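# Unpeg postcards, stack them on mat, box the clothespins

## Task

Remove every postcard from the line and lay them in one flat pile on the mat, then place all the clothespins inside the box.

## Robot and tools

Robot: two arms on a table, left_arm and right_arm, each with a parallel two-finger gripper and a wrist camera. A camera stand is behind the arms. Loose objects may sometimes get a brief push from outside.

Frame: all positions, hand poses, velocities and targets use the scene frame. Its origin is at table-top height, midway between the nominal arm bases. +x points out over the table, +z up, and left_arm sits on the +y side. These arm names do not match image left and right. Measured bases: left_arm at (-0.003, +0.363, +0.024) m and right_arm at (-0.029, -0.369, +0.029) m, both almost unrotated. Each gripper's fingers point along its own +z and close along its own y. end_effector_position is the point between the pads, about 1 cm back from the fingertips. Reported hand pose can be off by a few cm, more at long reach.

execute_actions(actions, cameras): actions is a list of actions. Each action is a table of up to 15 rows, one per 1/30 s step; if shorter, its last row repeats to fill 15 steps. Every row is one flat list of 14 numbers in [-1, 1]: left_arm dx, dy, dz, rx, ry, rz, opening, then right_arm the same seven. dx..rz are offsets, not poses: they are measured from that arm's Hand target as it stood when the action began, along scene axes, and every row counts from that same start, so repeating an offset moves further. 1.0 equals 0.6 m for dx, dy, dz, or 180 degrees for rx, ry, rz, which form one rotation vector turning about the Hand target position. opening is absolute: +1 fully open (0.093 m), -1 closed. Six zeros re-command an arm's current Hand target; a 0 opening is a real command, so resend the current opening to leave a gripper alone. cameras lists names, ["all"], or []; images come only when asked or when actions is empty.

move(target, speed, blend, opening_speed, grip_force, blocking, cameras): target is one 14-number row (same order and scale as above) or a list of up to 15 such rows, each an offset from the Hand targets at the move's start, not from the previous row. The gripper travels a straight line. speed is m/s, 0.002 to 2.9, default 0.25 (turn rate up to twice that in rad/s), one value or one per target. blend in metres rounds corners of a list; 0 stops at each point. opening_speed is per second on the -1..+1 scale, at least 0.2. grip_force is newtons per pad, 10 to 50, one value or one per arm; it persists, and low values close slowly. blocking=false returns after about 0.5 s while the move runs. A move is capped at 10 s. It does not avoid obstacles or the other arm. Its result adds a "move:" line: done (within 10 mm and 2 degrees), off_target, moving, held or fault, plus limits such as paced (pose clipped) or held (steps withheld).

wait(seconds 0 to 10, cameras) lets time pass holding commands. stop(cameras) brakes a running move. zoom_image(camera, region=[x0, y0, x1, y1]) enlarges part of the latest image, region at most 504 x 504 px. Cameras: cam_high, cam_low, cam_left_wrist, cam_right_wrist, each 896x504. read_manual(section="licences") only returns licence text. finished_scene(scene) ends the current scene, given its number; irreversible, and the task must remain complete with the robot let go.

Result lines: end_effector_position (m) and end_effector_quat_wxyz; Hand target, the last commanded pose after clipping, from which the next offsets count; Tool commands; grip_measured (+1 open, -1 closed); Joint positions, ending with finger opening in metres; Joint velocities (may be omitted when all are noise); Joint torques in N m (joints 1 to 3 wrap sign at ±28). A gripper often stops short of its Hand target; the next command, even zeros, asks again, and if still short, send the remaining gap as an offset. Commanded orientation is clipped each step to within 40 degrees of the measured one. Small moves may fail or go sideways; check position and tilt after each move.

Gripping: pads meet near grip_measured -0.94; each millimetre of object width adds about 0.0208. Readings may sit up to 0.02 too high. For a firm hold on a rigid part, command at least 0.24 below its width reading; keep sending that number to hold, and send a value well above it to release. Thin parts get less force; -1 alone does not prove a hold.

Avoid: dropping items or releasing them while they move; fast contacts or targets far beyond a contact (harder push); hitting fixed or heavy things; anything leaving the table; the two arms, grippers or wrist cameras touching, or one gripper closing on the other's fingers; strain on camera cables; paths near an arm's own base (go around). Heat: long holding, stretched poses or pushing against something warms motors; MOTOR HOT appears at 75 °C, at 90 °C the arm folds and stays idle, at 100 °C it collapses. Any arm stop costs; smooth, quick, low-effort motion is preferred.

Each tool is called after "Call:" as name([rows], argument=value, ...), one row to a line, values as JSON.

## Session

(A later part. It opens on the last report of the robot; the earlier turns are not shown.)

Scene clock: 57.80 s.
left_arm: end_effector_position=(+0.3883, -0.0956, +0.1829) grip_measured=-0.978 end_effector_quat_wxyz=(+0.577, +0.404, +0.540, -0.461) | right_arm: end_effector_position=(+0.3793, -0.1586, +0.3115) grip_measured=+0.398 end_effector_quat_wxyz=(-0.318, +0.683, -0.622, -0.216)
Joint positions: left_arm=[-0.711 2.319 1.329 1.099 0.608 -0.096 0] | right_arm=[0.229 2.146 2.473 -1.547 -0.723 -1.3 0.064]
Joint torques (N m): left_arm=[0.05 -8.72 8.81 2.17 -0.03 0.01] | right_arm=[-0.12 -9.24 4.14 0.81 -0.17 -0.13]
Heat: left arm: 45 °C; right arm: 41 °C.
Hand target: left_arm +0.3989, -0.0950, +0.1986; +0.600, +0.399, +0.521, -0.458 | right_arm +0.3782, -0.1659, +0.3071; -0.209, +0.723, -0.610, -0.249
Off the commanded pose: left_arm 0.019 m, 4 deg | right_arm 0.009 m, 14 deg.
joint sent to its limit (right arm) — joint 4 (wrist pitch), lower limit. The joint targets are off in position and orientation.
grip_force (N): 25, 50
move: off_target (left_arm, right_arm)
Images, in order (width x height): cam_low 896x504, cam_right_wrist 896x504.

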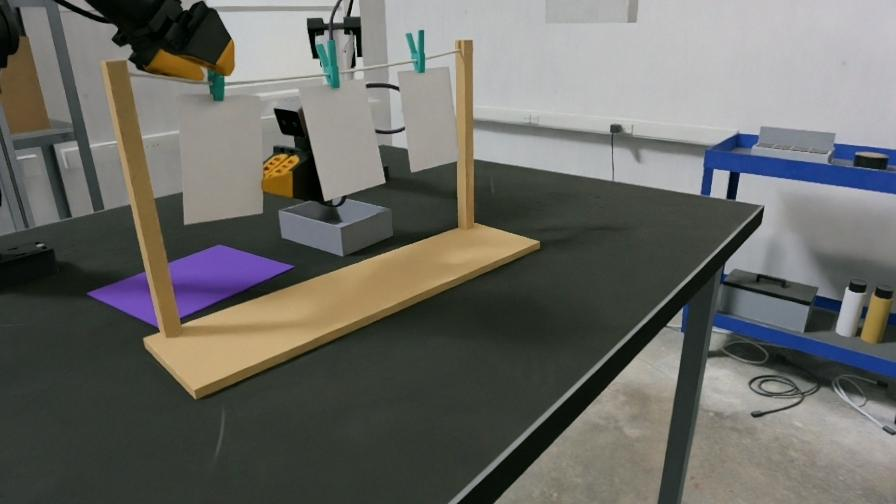

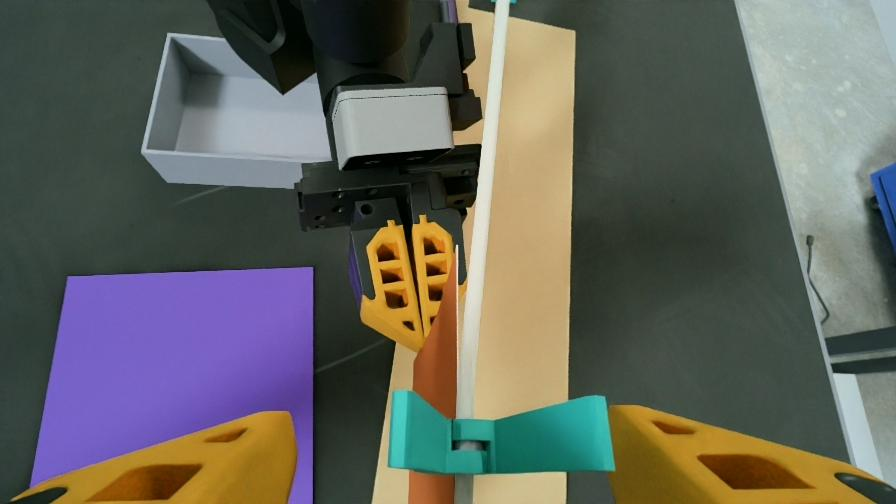

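Call:
move(target=[0,0,0,0,0,0,-1,0.022,0,0,0,0,0.0,0.4], speed=0.08, cameras=["cam_low","cam_right_wrist"])

Call:
zoom_image(camera="cam_low", region=[90, 0, 310, 130])

Scene clock: 59.87 s.
left_arm: end_effector_position=(+0.3883, -0.0956, +0.1829) grip_measured=-0.978 end_effector_quat_wxyz=(+0.577, +0.404, +0.540, -0.461) | right_arm: end_effector_position=(+0.3900, -0.1590, +0.2986) grip_measured=+0.398 end_effector_quat_wxyz=(-0.311, +0.679, -0.627, -0.221)
Joint positions: left_arm=[-0.711 2.319 1.329 1.099 0.608 -0.096 0] | right_arm=[0.223 2.195 2.502 -1.547 -0.723 -1.3 0.064]
Joint torques (N m): left_arm=[0.03 -8.76 8.8 2.16 -0.02 0.02] | right_arm=[-0.31 -9.47 8.03 0.77 -0.19 -0.05]
Heat: left arm: 45 °C; right arm: 41 °C.
Hand target: left_arm +0.3989, -0.0950, +0.1986; +0.600, +0.399, +0.521, -0.458 | right_arm +0.3914, -0.1659, +0.3071; -0.209, +0.723, -0.610, -0.249
Off the commanded pose: left_arm 0.019 m, 4 deg | right_arm 0.011 m, 13 deg.
joint sent to its limit (right arm) — joint 4 (wrist pitch), lower limit. The joint targets are off in position and orientation.
grip_force (N): 25, 50
move: off_target (left_arm, right_arm)
Images, in order (width x height): cam_low 896x504, cam_right_wrist 896x504.

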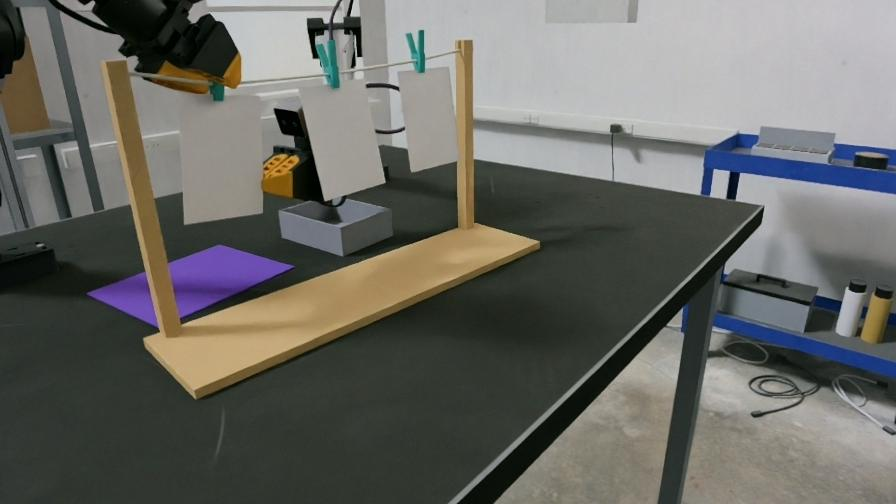

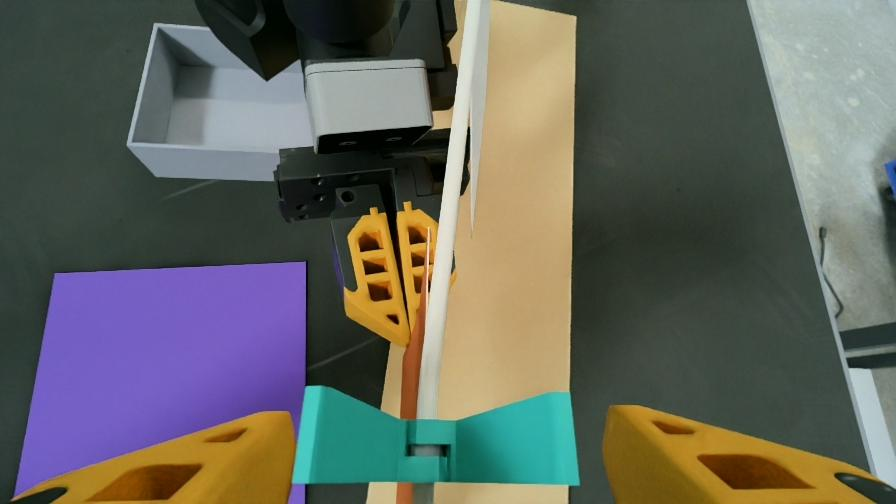

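Scaled by 2.291 from the camera's 896x504 image, which has a finer 1280x720 frame.

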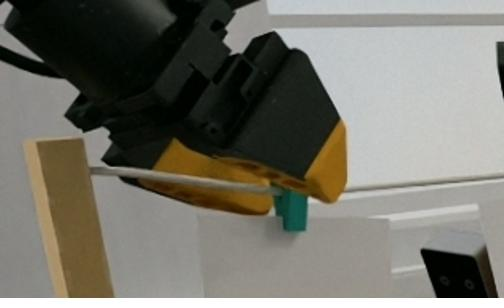

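Call:
move([
  [0,0,0,0,0,0,-1,0.002,0,-0.006,0,0,0.0,-0.15],
], speed=0.08, opening_speed=0.4, cameras=["cam_low","cam_right_wrist"])

Call:
zoom_image(camera="cam_low", region=[90, 0, 310, 130])

Scene clock: 62.13 s.
left_arm: end_effector_position=(+0.3883, -0.0956, +0.1829) grip_measured=-0.978 end_effector_quat_wxyz=(+0.577, +0.404, +0.540, -0.461) | right_arm: end_effector_position=(+0.3906, -0.1588, +0.2966) grip_measured=-0.148 end_effector_quat_wxyz=(-0.309, +0.679, -0.628, -0.222)
Joint positions: left_arm=[-0.711 2.319 1.329 1.099 0.608 -0.096 0] | right_arm=[0.223 2.2 2.502 -1.547 -0.723 -1.3 0.038]
Joint torques (N m): left_arm=[0.03 -8.73 8.81 2.17 -0.03 0.01] | right_arm=[-0.32 -9.42 7.99 0.77 -0.19 -0.08]
Heat: left arm: 45 °C; right arm: 40 °C.
Hand target: left_arm +0.3989, -0.0950, +0.1986; +0.600, +0.399, +0.521, -0.458 | right_arm +0.3926, -0.1659, +0.3035; -0.209, +0.723, -0.610, -0.249
Off the commanded pose: left_arm 0.019 m, 4 deg | right_arm 0.010 m, 13 deg.
joint sent to its limit (right arm) — joint 4 (wrist pitch), lower limit. The joint targets are off in position and orientation.
grip_force (N): 25, 50
move: off_target (left_arm, right_arm)
Images, in order (width x height): cam_low 896x504, cam_right_wrist 896x504.

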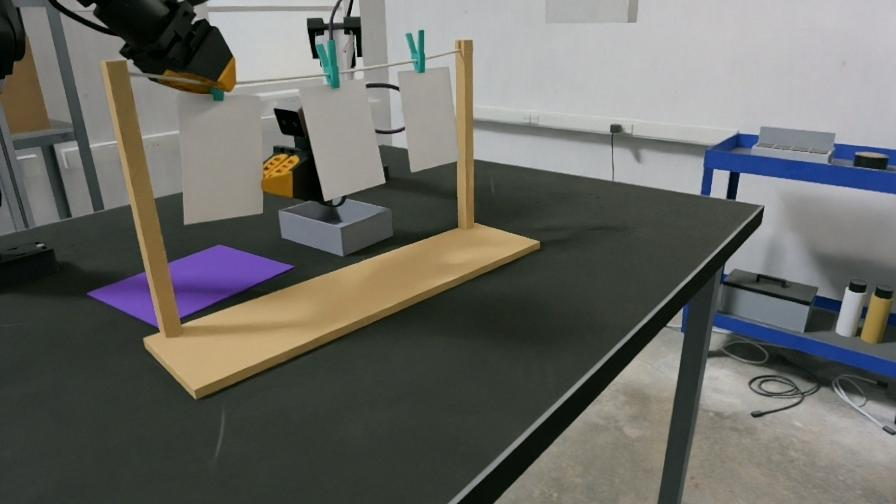

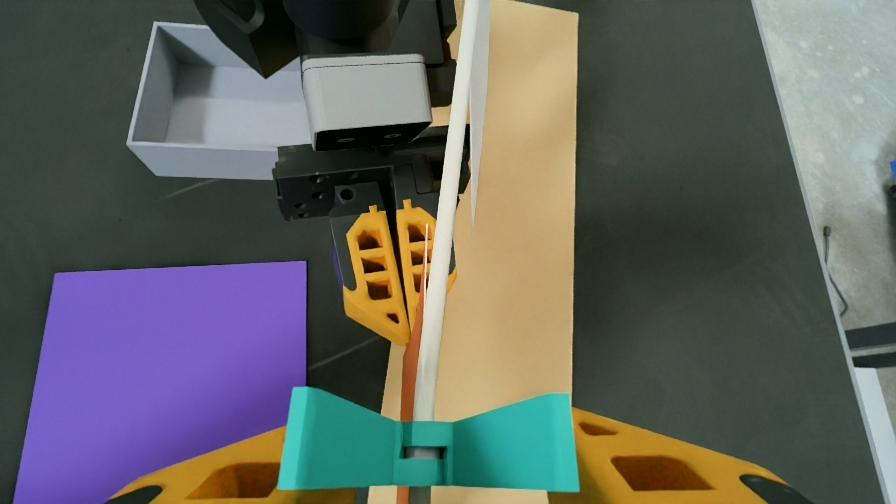

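Scaled by 2.291 from the camera's 896x504 image, which has a finer 1280x720 frame.

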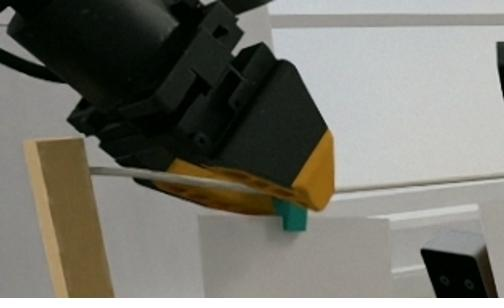

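Call:
move([
  [0,0,0,0,0,0,-1,0,0,0,0,0,0.0,0.4],
  [0,0,0,0,0,0,-1,0,0,0.03,0,0,0.0,0.4],
], speed=0.08, opening_speed=0.6, cameras=["cam_low","cam_right_wrist"])

Call:
zoom_image(camera="cam_low", region=[90, 0, 310, 130])

Scene clock: 66.43 s.
left_arm: end_effector_position=(+0.3883, -0.0956, +0.1829) grip_measured=-0.978 end_effector_quat_wxyz=(+0.577, +0.404, +0.540, -0.461) | right_arm: end_effector_position=(+0.3926, -0.1583, +0.3086) grip_measured=+0.398 end_effector_quat_wxyz=(-0.324, +0.680, -0.622, -0.212)
Joint positions: left_arm=[-0.711 2.319 1.329 1.099 0.608 -0.096 0] | right_arm=[0.223 2.2 2.545 -1.548 -0.723 -1.295 0.064]
Joint torques (N m): left_arm=[0.05 -8.69 8.8 2.17 -0.04 0.02] | right_arm=[-0.43 -10.25 7.92 0.85 -0.28 0.16]
Heat: left arm: 46 °C; right arm: 40 °C.
Hand target: left_arm +0.3989, -0.0950, +0.1986; +0.600, +0.399, +0.521, -0.458 | right_arm +0.3926, -0.1659, +0.3215; -0.209, +0.723, -0.610, -0.249
Off the commanded pose: left_arm 0.019 m, 4 deg | right_arm 0.015 m, 15 deg.
joint sent to its limit (right arm) — joint 4 (wrist pitch), lower limit. The joint targets are off in position and orientation.
grip_force (N): 25, 50
move: off_target (left_arm, right_arm)
Images, in order (width x height): cam_low 896x504, cam_right_wrist 896x504.

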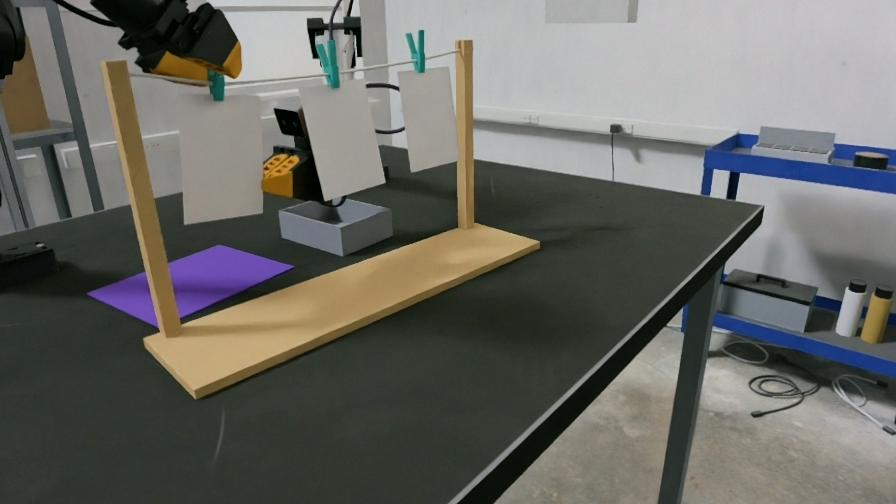

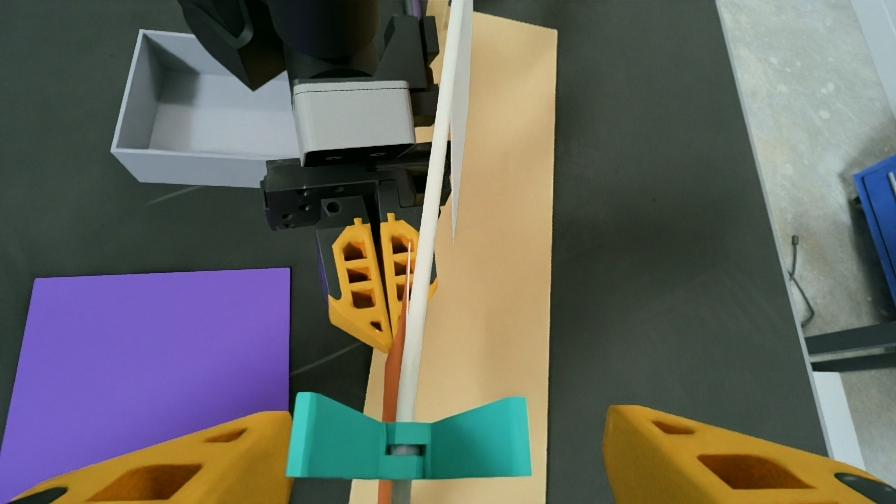

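Scaled by 2.291 from the camera's 896x504 image, which has a finer 1280x720 frame.

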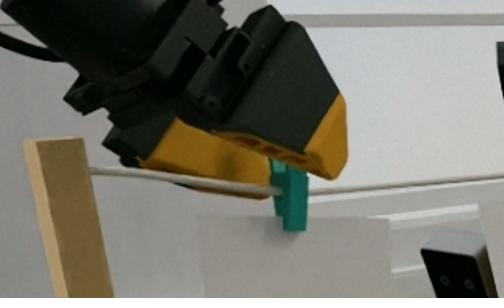

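Call:
move([
  [0,0,0,0,0,0,-1,-0.02,-0.004,0.008,0,0,0.0,0.4],
  [0,0,0,0,0,0,-1,-0.02,-0.004,0.008,0,0,0.0,-0.1],
], speed=0.08, opening_speed=0.4, cameras=["cam_low","cam_right_wrist"])

Call:
zoom_image(camera="cam_low", region=[90, 0, 310, 130])

Scene clock: 70.73 s.
left_arm: end_effector_position=(+0.3883, -0.0956, +0.1829) grip_measured=-0.978 end_effector_quat_wxyz=(+0.577, +0.404, +0.540, -0.461) | right_arm: end_effector_position=(+0.3901, -0.1589, +0.3089) grip_measured=-0.098 end_effector_quat_wxyz=(-0.323, +0.680, -0.623, -0.213)
Joint positions: left_arm=[-0.711 2.319 1.329 1.099 0.608 -0.096 0] | right_arm=[0.223 2.189 2.53 -1.548 -0.723 -1.295 0.041]
Joint torques (N m): left_arm=[0.05 -8.68 8.79 2.16 -0.03 0.02] | right_arm=[-0.28 -13.45 4.04 0.85 -0.26 0.11]
Heat: left arm: 46 °C; right arm: 40 °C.
Hand target: left_arm +0.3989, -0.0950, +0.1986; +0.600, +0.399, +0.521, -0.458 | right_arm +0.3806, -0.1683, +0.3263; -0.209, +0.723, -0.610, -0.249
Off the commanded pose: left_arm 0.019 m, 4 deg | right_arm 0.022 m, 15 deg.
joint sent to its limit (right arm) — joint 4 (wrist pitch), lower limit. The joint targets are off in position and orientation.
grip_force (N): 25, 50
move: off_target (left_arm, right_arm); target 2's new opening was sent with right_arm's hand 0.022 m and 15 deg from that target
Images, in order (width x height): cam_low 896x504, cam_right_wrist 896x504.

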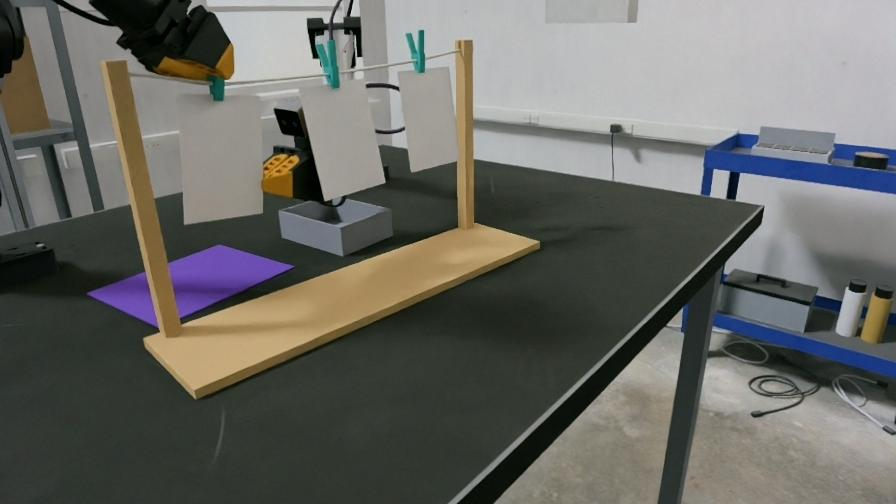

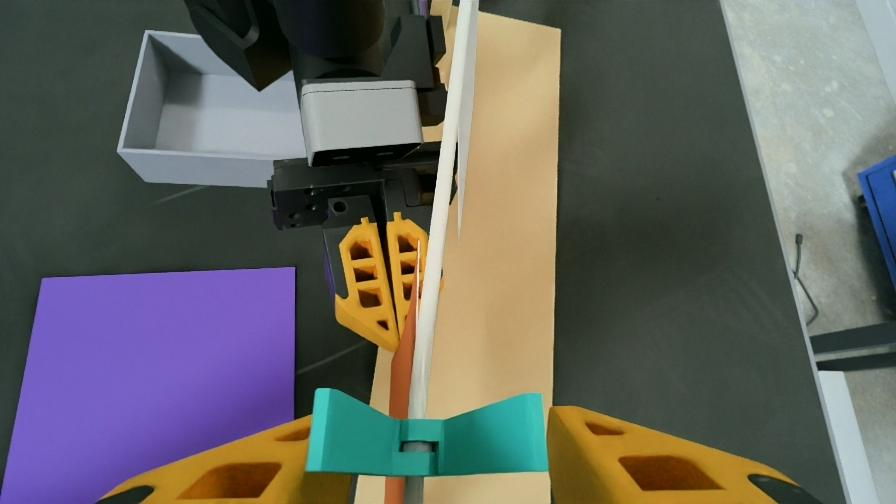

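Scaled by 2.291 from the camera's 896x504 image, which has a finer 1280x720 frame.

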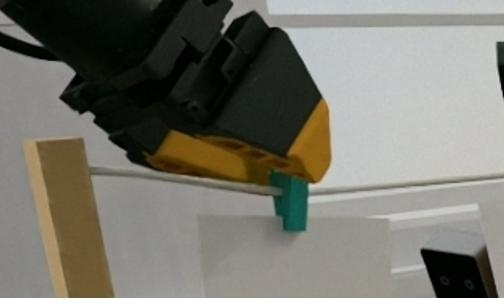

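Call:
move(target=[0,0,0,0,0,0,-1,0,0,0,0,0,0.0,-0.45], opening_speed=0.4, cameras=["cam_low","cam_right_wrist"])

Call:
zoom_image(camera="cam_low", region=[90, 0, 310, 130])

Scene clock: 72.20 s.
left_arm: end_effector_position=(+0.3883, -0.0956, +0.1829) grip_measured=-0.978 end_effector_quat_wxyz=(+0.577, +0.404, +0.540, -0.461) | right_arm: end_effector_position=(+0.3894, -0.1605, +0.3099) grip_measured=-0.445 end_effector_quat_wxyz=(-0.322, +0.679, -0.624, -0.213)
Joint positions: left_arm=[-0.711 2.319 1.329 1.099 0.608 -0.096 0] | right_arm=[0.22 2.186 2.53 -1.553 -0.723 -1.295 0.024]
Joint torques (N m): left_arm=[0.03 -8.68 8.79 2.17 -0.03 0.01] | right_arm=[-0.27 -13.19 4 0.89 -0.26 0.11]
Heat: left arm: 46 °C; right arm: 40 °C.
Hand target: left_arm +0.3989, -0.0950, +0.1986; +0.600, +0.399, +0.521, -0.458 | right_arm +0.3806, -0.1683, +0.3263; -0.209, +0.723, -0.610, -0.249
Off the commanded pose: left_arm 0.019 m, 4 deg | right_arm 0.020 m, 15 deg.
joint sent to its limit (right arm) — joint 4 (wrist pitch), lower limit. The joint targets are off in position and orientation.
grip_force (N): 25, 50
move: off_target (left_arm, right_arm)
Images, in order (width x height): cam_low 896x504, cam_right_wrist 896x504.

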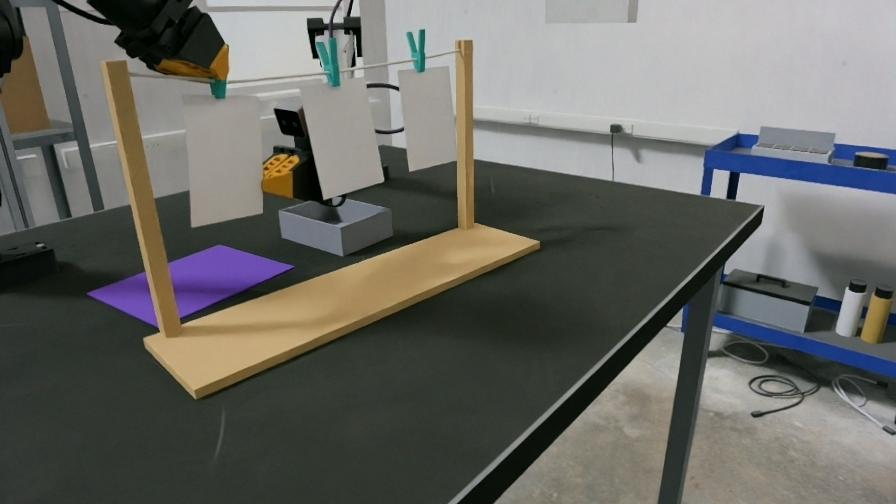

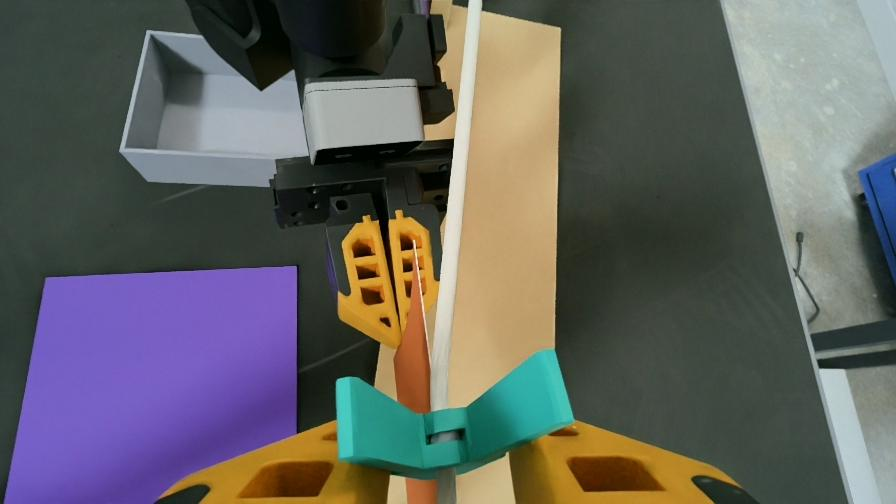

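Scaled by 2.291 from the camera's 896x504 image, which has a finer 1280x720 frame.

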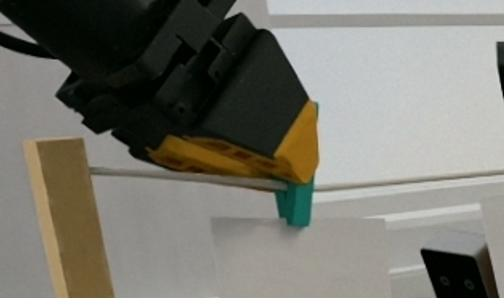

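Call:
move([
  [0,0,0,0,0,0,-1,0,0,0,0,0,0.0,0.4],
  [0,0,0,0,0,0,-1,0.003,0.018,0.022,0,0,0.0,0.4],
], speed=0.08, opening_speed=0.6, cameras=["cam_low","cam_right_wrist"])

Call:
zoom_image(camera="cam_low", region=[90, 0, 310, 130])

Scene clock: 77.13 s.
left_arm: end_effector_position=(+0.3883, -0.0956, +0.1829) grip_measured=-0.978 end_effector_quat_wxyz=(+0.577, +0.404, +0.540, -0.461) | right_arm: end_effector_position=(+0.3907, -0.1602, +0.3182) grip_measured=+0.398 end_effector_quat_wxyz=(-0.329, +0.667, -0.634, -0.213)
Joint positions: left_arm=[-0.711 2.319 1.329 1.099 0.608 -0.096 0] | right_arm=[0.22 2.186 2.559 -1.553 -0.723 -1.249 0.064]
Joint torques (N m): left_arm=[0.09 -8.72 8.87 2.17 -0.03 0.02] | right_arm=[0.59 -11.62 7.8 0.94 -0.29 0.15]
Heat: left arm: 47 °C; right arm: 39 °C.
Hand target: left_arm +0.3989, -0.0950, +0.1986; +0.600, +0.399, +0.521, -0.458 | right_arm +0.3824, -0.1575, +0.3395; -0.209, +0.723, -0.610, -0.249
Off the commanded pose: left_arm 0.019 m, 4 deg | right_arm 0.023 m, 16 deg.
joint sent to its limit (right arm) — joint 4 (wrist pitch), lower limit. The joint targets are off in position and orientation.
grip_force (N): 25, 50
move: off_target (left_arm, right_arm)
Images, in order (width x height): cam_low 896x504, cam_right_wrist 896x504.

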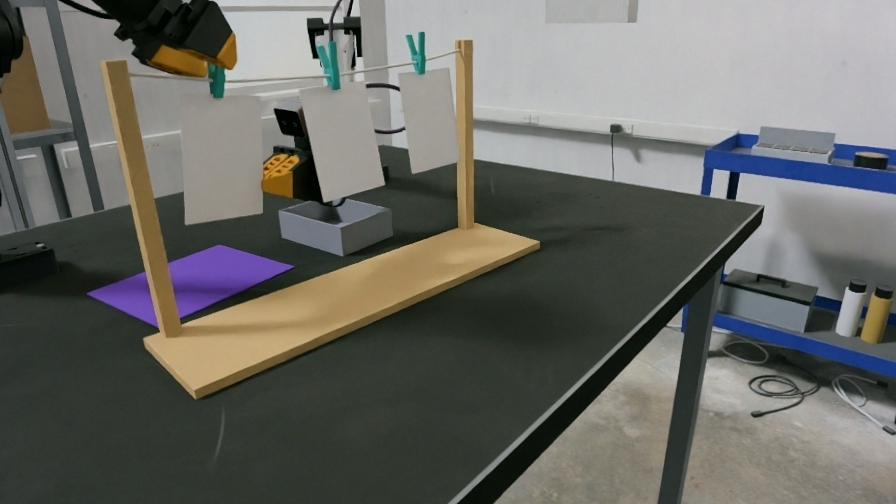

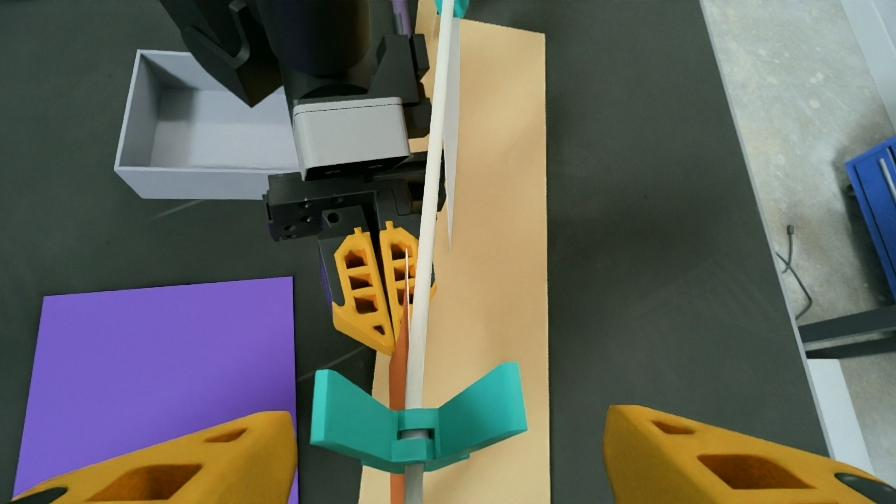

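Scaled by 2.291 from the camera's 896x504 image, which has a finer 1280x720 frame.

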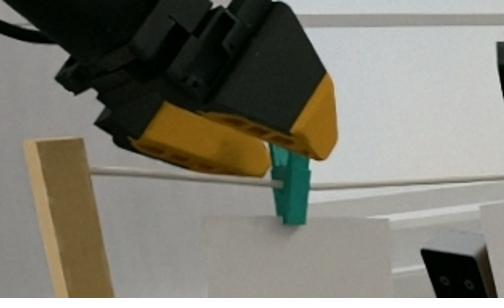

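Call:
move([
  [0,0,0,0,0,0,-1,0,0.012,0.0,0,0,0.0,0.4],
  [0,0,0,0,0,0,-1,0,0.012,0,0,0,0.0,-0.2],
], speed=0.08, opening_speed=0.4, cameras=["cam_low","cam_right_wrist"])

Call:
zoom_image(camera="cam_low", region=[90, 0, 310, 130])

Scene clock: 82.97 s.
left_arm: end_effector_position=(+0.3883, -0.0956, +0.1829) grip_measured=-0.978 end_effector_quat_wxyz=(+0.577, +0.404, +0.540, -0.461) | right_arm: end_effector_position=(+0.3883, -0.1536, +0.3251) grip_measured=-0.198 end_effector_quat_wxyz=(-0.335, +0.668, -0.630, -0.212)
Joint positions: left_arm=[-0.711 2.319 1.329 1.099 0.608 -0.096 0] | right_arm=[0.235 2.186 2.583 -1.553 -0.723 -1.232 0.036]
Joint torques (N m): left_arm=[0.06 -8.73 8.83 2.17 -0.03 0.02] | right_arm=[0.68 -10.3 7.79 0.99 -0.29 0.17]
Heat: left arm: 47 °C; right arm: 40 °C.
Hand target: left_arm +0.3989, -0.0950, +0.1986; +0.600, +0.399, +0.521, -0.458 | right_arm +0.3824, -0.1503, +0.3395; -0.209, +0.723, -0.610, -0.249
Off the commanded pose: left_arm 0.019 m, 4 deg | right_arm 0.016 m, 16 deg.
joint sent to its limit (right arm) — joint 4 (wrist pitch), lower limit. The joint targets are off in position and orientation.
grip_force (N): 25, 50
move: off_target (left_arm, right_arm); target 2's new opening was sent with right_arm's hand 0.016 m and 16 deg from that target
Images, in order (width x height): cam_low 896x504, cam_right_wrist 896x504.

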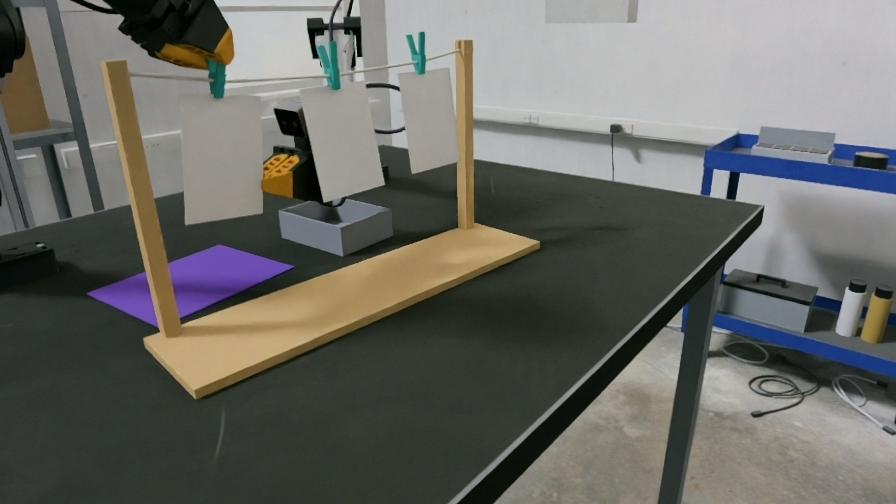

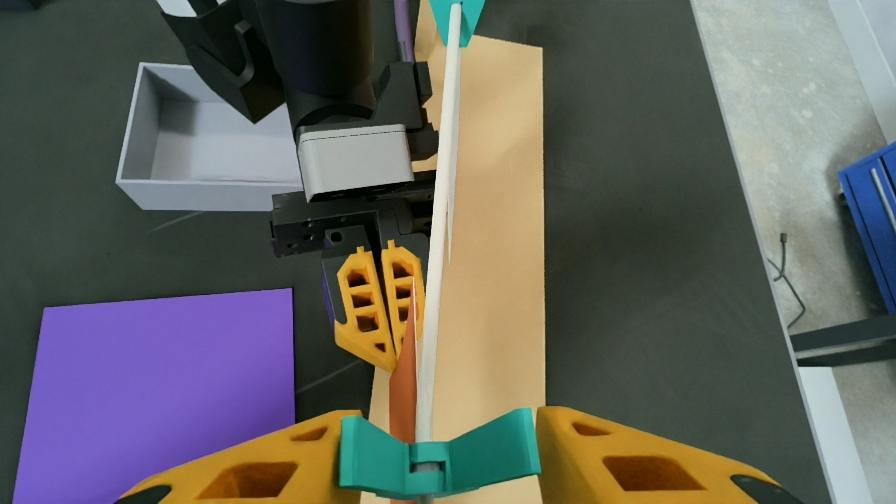

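Scaled by 2.291 from the camera's 896x504 image, which has a finer 1280x720 frame.

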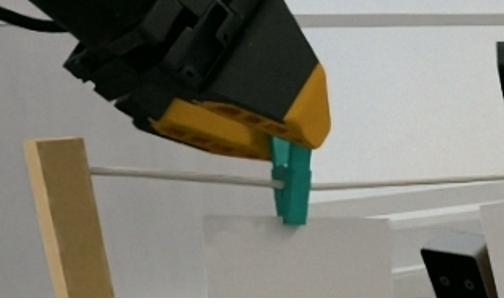

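Call:
move([
  [0,0,0,0,0,0,-1,0,0,0.0,0,0,0.0,0.35],
  [0,0,0,0,0,0,-1,0,0,0,0.059,0.0025,-0.11,0.35],
], speed=0.08, cameras=["cam_low","cam_right_wrist"])

Call:
zoom_image(camera="cam_low", region=[90, 0, 310, 130])

Scene clock: 88.50 s.
left_arm: end_effector_position=(+0.3883, -0.0956, +0.1829) grip_measured=-0.978 end_effector_quat_wxyz=(+0.577, +0.404, +0.540, -0.461) | right_arm: end_effector_position=(+0.3881, -0.1532, +0.3254) grip_measured=+0.348 end_effector_quat_wxyz=(+0.306, -0.584, +0.708, +0.253)
Joint positions: left_arm=[-0.711 2.319 1.329 1.099 0.608 -0.096 0] | right_arm=[0.235 2.186 2.583 -1.553 -0.726 -0.982 0.062]
Joint torques (N m): left_arm=[0.05 -8.73 8.77 2.16 -0.02 0.01] | right_arm=[-0.29 -9.77 7.32 1.01 -0.7 0.16]
Heat: left arm: 48 °C; right arm: 40 °C.
Hand target: left_arm +0.3989, -0.0950, +0.1986; +0.600, +0.399, +0.521, -0.458 | right_arm +0.3824, -0.1503, +0.3395; +0.312, -0.584, +0.700, +0.267
Off the commanded pose: left_arm 0.019 m, 4 deg | right_arm 0.015 m, 2 deg.
joint sent to its limit (right arm) — joint 4 (wrist pitch), lower limit. The joint targets are off in position, not in orientation.
grip_force (N): 25, 50
move: off_target (left_arm, right_arm)
Images, in order (width x height): cam_low 896x504, cam_right_wrist 896x504.

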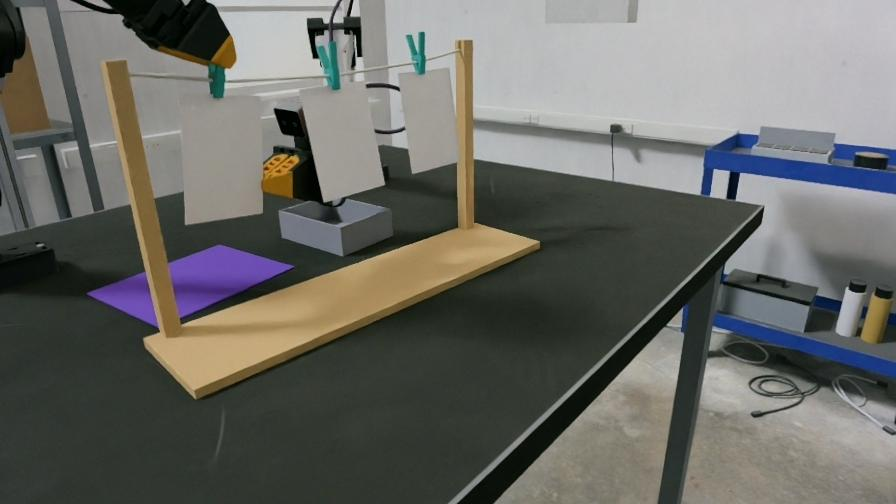

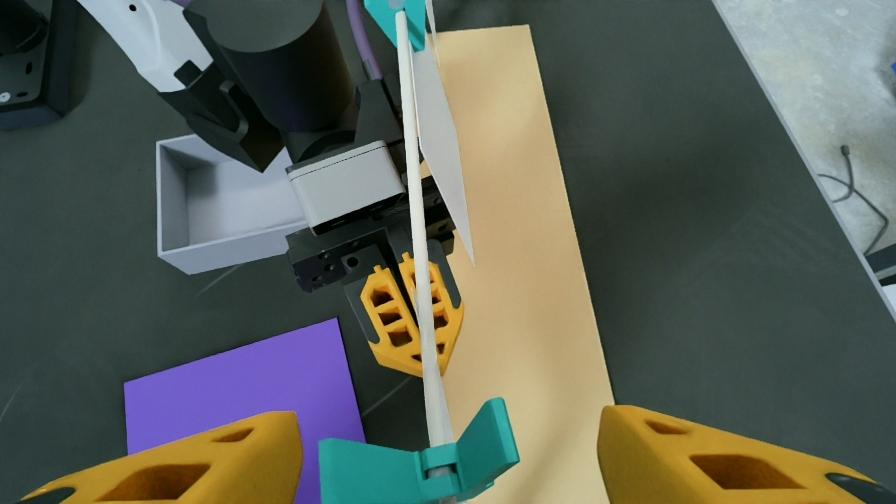

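Scaled by 2.291 from the camera's 896x504 image, which has a finer 1280x720 frame.

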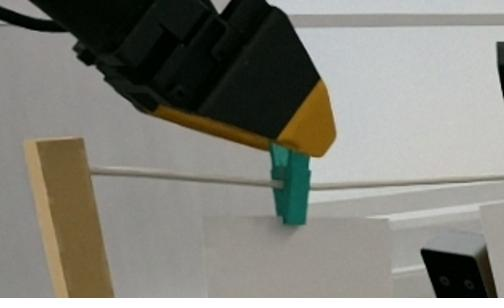

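Call:
move([
  [0,0,0,0,0,0,-1,0,0.003,0.0,-0.005,-0.027,0.026,0.35],
  [0,0,0,0,0,0,-1,0,0.003,0,-0.005,-0.027,0.026,-0.2],
], speed=0.08, opening_speed=0.4, cameras=["cam_low","cam_right_wrist"])

Call:
zoom_image(camera="cam_low", region=[90, 0, 310, 130])

Scene clock: 92.17 s.
left_arm: end_effector_position=(+0.3883, -0.0956, +0.1829) grip_measured=-0.978 end_effector_quat_wxyz=(+0.577, +0.404, +0.540, -0.461) | right_arm: end_effector_position=(+0.3881, -0.1532, +0.3254) grip_measured=-0.198 end_effector_quat_wxyz=(+0.316, -0.613, +0.683, +0.240)
Joint positions: left_arm=[-0.711 2.319 1.329 1.099 0.608 -0.096 0] | right_arm=[0.235 2.186 2.583 -1.553 -0.726 -1.065 0.036]
Joint torques (N m): left_arm=[0.02 -8.75 8.76 2.17 -0.03 0.02] | right_arm=[0.01 -9.61 7.77 0.99 -0.7 -0.13]
Heat: left arm: 48 °C; right arm: 40 °C.
Hand target: left_arm +0.3989, -0.0950, +0.1986; +0.600, +0.399, +0.521, -0.458 | right_arm +0.3824, -0.1485, +0.3395; +0.326, -0.625, +0.664, +0.249
Off the commanded pose: left_arm 0.019 m, 4 deg | right_arm 0.016 m, 3 deg.
joint sent to its limit (right arm) — joint 4 (wrist pitch), lower limit. The joint targets are off in position, not in orientation.
grip_force (N): 25, 50
move: off_target (left_arm, right_arm); target 2's new opening was sent with right_arm's hand 0.016 m and 3 deg from that target
Images, in order (width x height): cam_low 896x504, cam_right_wrist 896x504.

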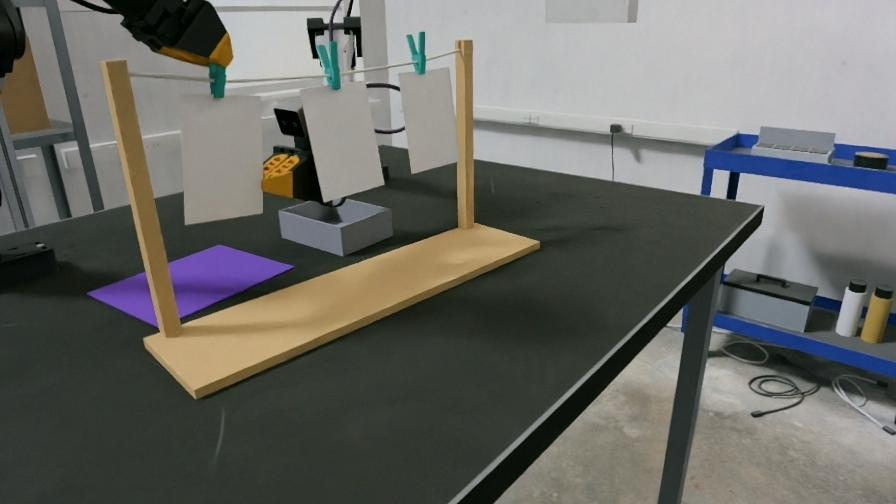

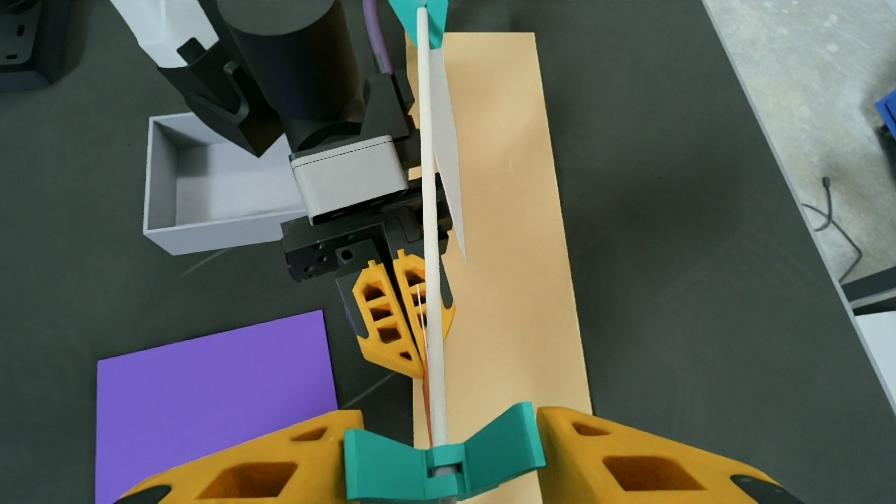

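Scaled by 2.291 from the camera's 896x504 image, which has a finer 1280x720 frame.

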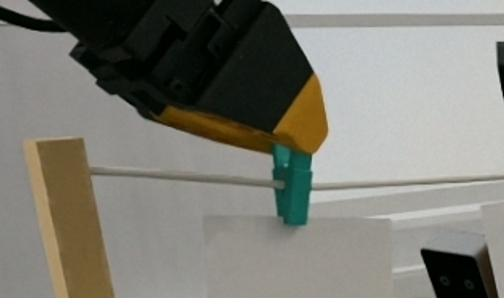

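Call:
move([
  [0,0,0,0,0,0,-1,0,0.0,0.0,0,0,0,0.3],
  [0,0,0,0,0,0,-1,0,0.015,0.012,0,0,0,0.3],
  [0,0,0,0,0,0,-1,0,0.015,0.012,0,0,0,-0.2],
], speed=0.08, opening_speed=0.5, cameras=["cam_low","cam_right_wrist"])

Call:
zoom_image(camera="cam_low", region=[90, 0, 310, 130])

Scene clock: 96.73 s.
left_arm: end_effector_position=(+0.3883, -0.0956, +0.1829) grip_measured=-0.978 end_effector_quat_wxyz=(+0.577, +0.404, +0.540, -0.461) | right_arm: end_effector_position=(+0.3863, -0.1414, +0.3351) grip_measured=-0.198 end_effector_quat_wxyz=(-0.329, +0.622, -0.670, -0.237)
Joint positions: left_arm=[-0.711 2.319 1.329 1.099 0.608 -0.096 0] | right_arm=[0.261 2.2 2.639 -1.553 -0.726 -1.057 0.036]
Joint torques (N m): left_arm=[-0.01 -8.72 8.79 2.17 -0.03 0.02] | right_arm=[0.5 -9.25 7.64 1.06 -0.61 0.16]
Heat: left arm: 48 °C; right arm: 40 °C.
Hand target: left_arm +0.3989, -0.0950, +0.1986; +0.600, +0.399, +0.521, -0.458 | right_arm +0.3824, -0.1395, +0.3467; -0.326, +0.625, -0.664, -0.249
Off the commanded pose: left_arm 0.019 m, 4 deg | right_arm 0.012 m, 2 deg.
joint sent to its limit (right arm) — joint 4 (wrist pitch), lower limit. The joint targets are off in position, not in orientation.
grip_force (N): 25, 50
move: off_target (left_arm, right_arm); target 3's new opening was sent with right_arm's hand 0.012 m and 2 deg from that target
Images, in order (width x height): cam_low 896x504, cam_right_wrist 896x504.

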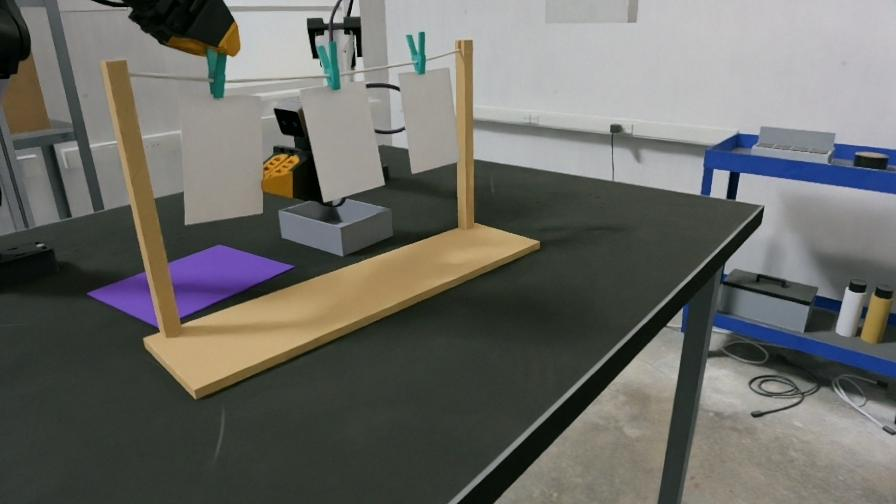

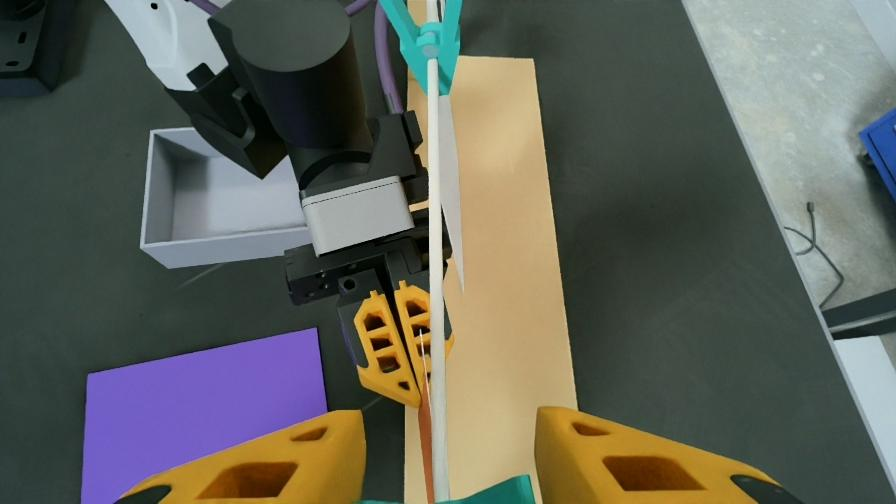

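Scaled by 2.291 from the camera's 896x504 image, which has a finer 1280x720 frame.

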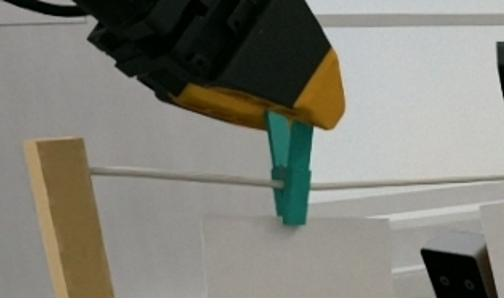

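Call:
move([
  [0,0,0,0,0,0,-1,0.0,-0.012,0.0,0,0,0,-0.15],
  [0,0,0,0,0,0,-1,0,-0.012,-0.004,0,0,0,-0.45],
], speed=0.06, opening_speed=0.5, cameras=["cam_low","cam_right_wrist"])

Call:
zoom_image(camera="cam_low", region=[90, 0, 310, 130])

Scene clock: 100.13 s.
left_arm: end_effector_position=(+0.3883, -0.0956, +0.1829) grip_measured=-0.978 end_effector_quat_wxyz=(+0.577, +0.404, +0.540, -0.461) | right_arm: end_effector_position=(+0.3889, -0.1463, +0.3352) grip_measured=-0.445 end_effector_quat_wxyz=(+0.331, -0.618, +0.674, +0.236)
Joint positions: left_arm=[-0.711 2.319 1.329 1.099 0.608 -0.096 0] | right_arm=[0.249 2.2 2.639 -1.553 -0.727 -1.057 0.024]
Joint torques (N m): left_arm=[0.06 -8.75 8.81 2.17 -0.03 0.03] | right_arm=[-0.25 -10.44 4.82 1.06 -0.67 -0.04]
Heat: left arm: 49 °C; right arm: 40 °C.
Hand target: left_arm +0.3989, -0.0950, +0.1986; +0.600, +0.399, +0.521, -0.458 | right_arm +0.3824, -0.1467, +0.3443; -0.326, +0.625, -0.664, -0.249
Off the commanded pose: left_arm 0.019 m, 4 deg | right_arm 0.011 m, 2 deg.
joint sent to its limit (right arm) — joint 4 (wrist pitch), lower limit. The joint targets are off in position, not in orientation.
grip_force (N): 25, 50
move: off_target (left_arm, right_arm); target 2's new opening was sent with right_arm's hand 0.011 m and 2 deg from that target
Images, in order (width x height): cam_low 896x504, cam_right_wrist 896x504.

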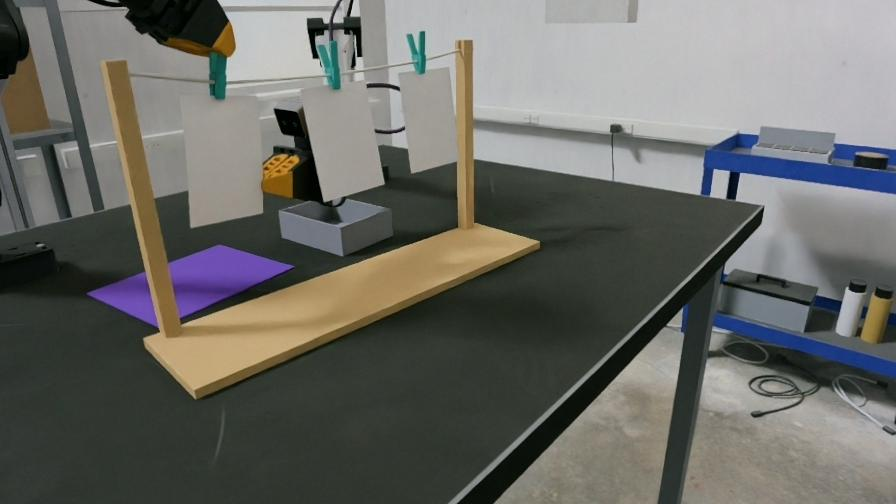

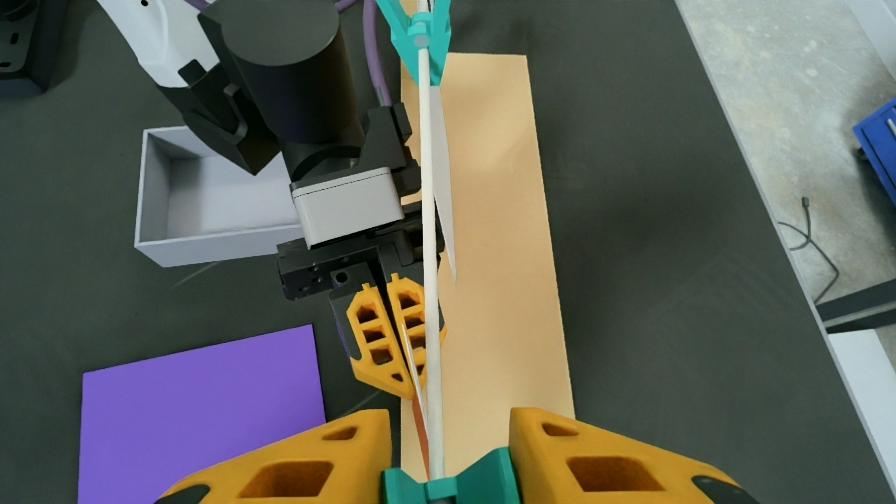

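Scaled by 2.291 from the camera's 896x504 image, which has a finer 1280x720 frame.

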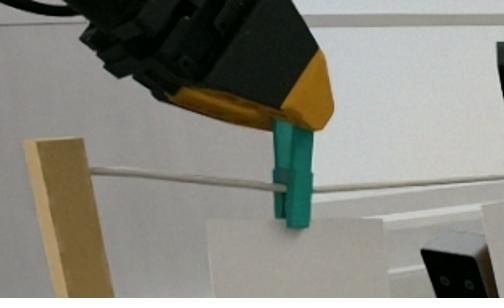

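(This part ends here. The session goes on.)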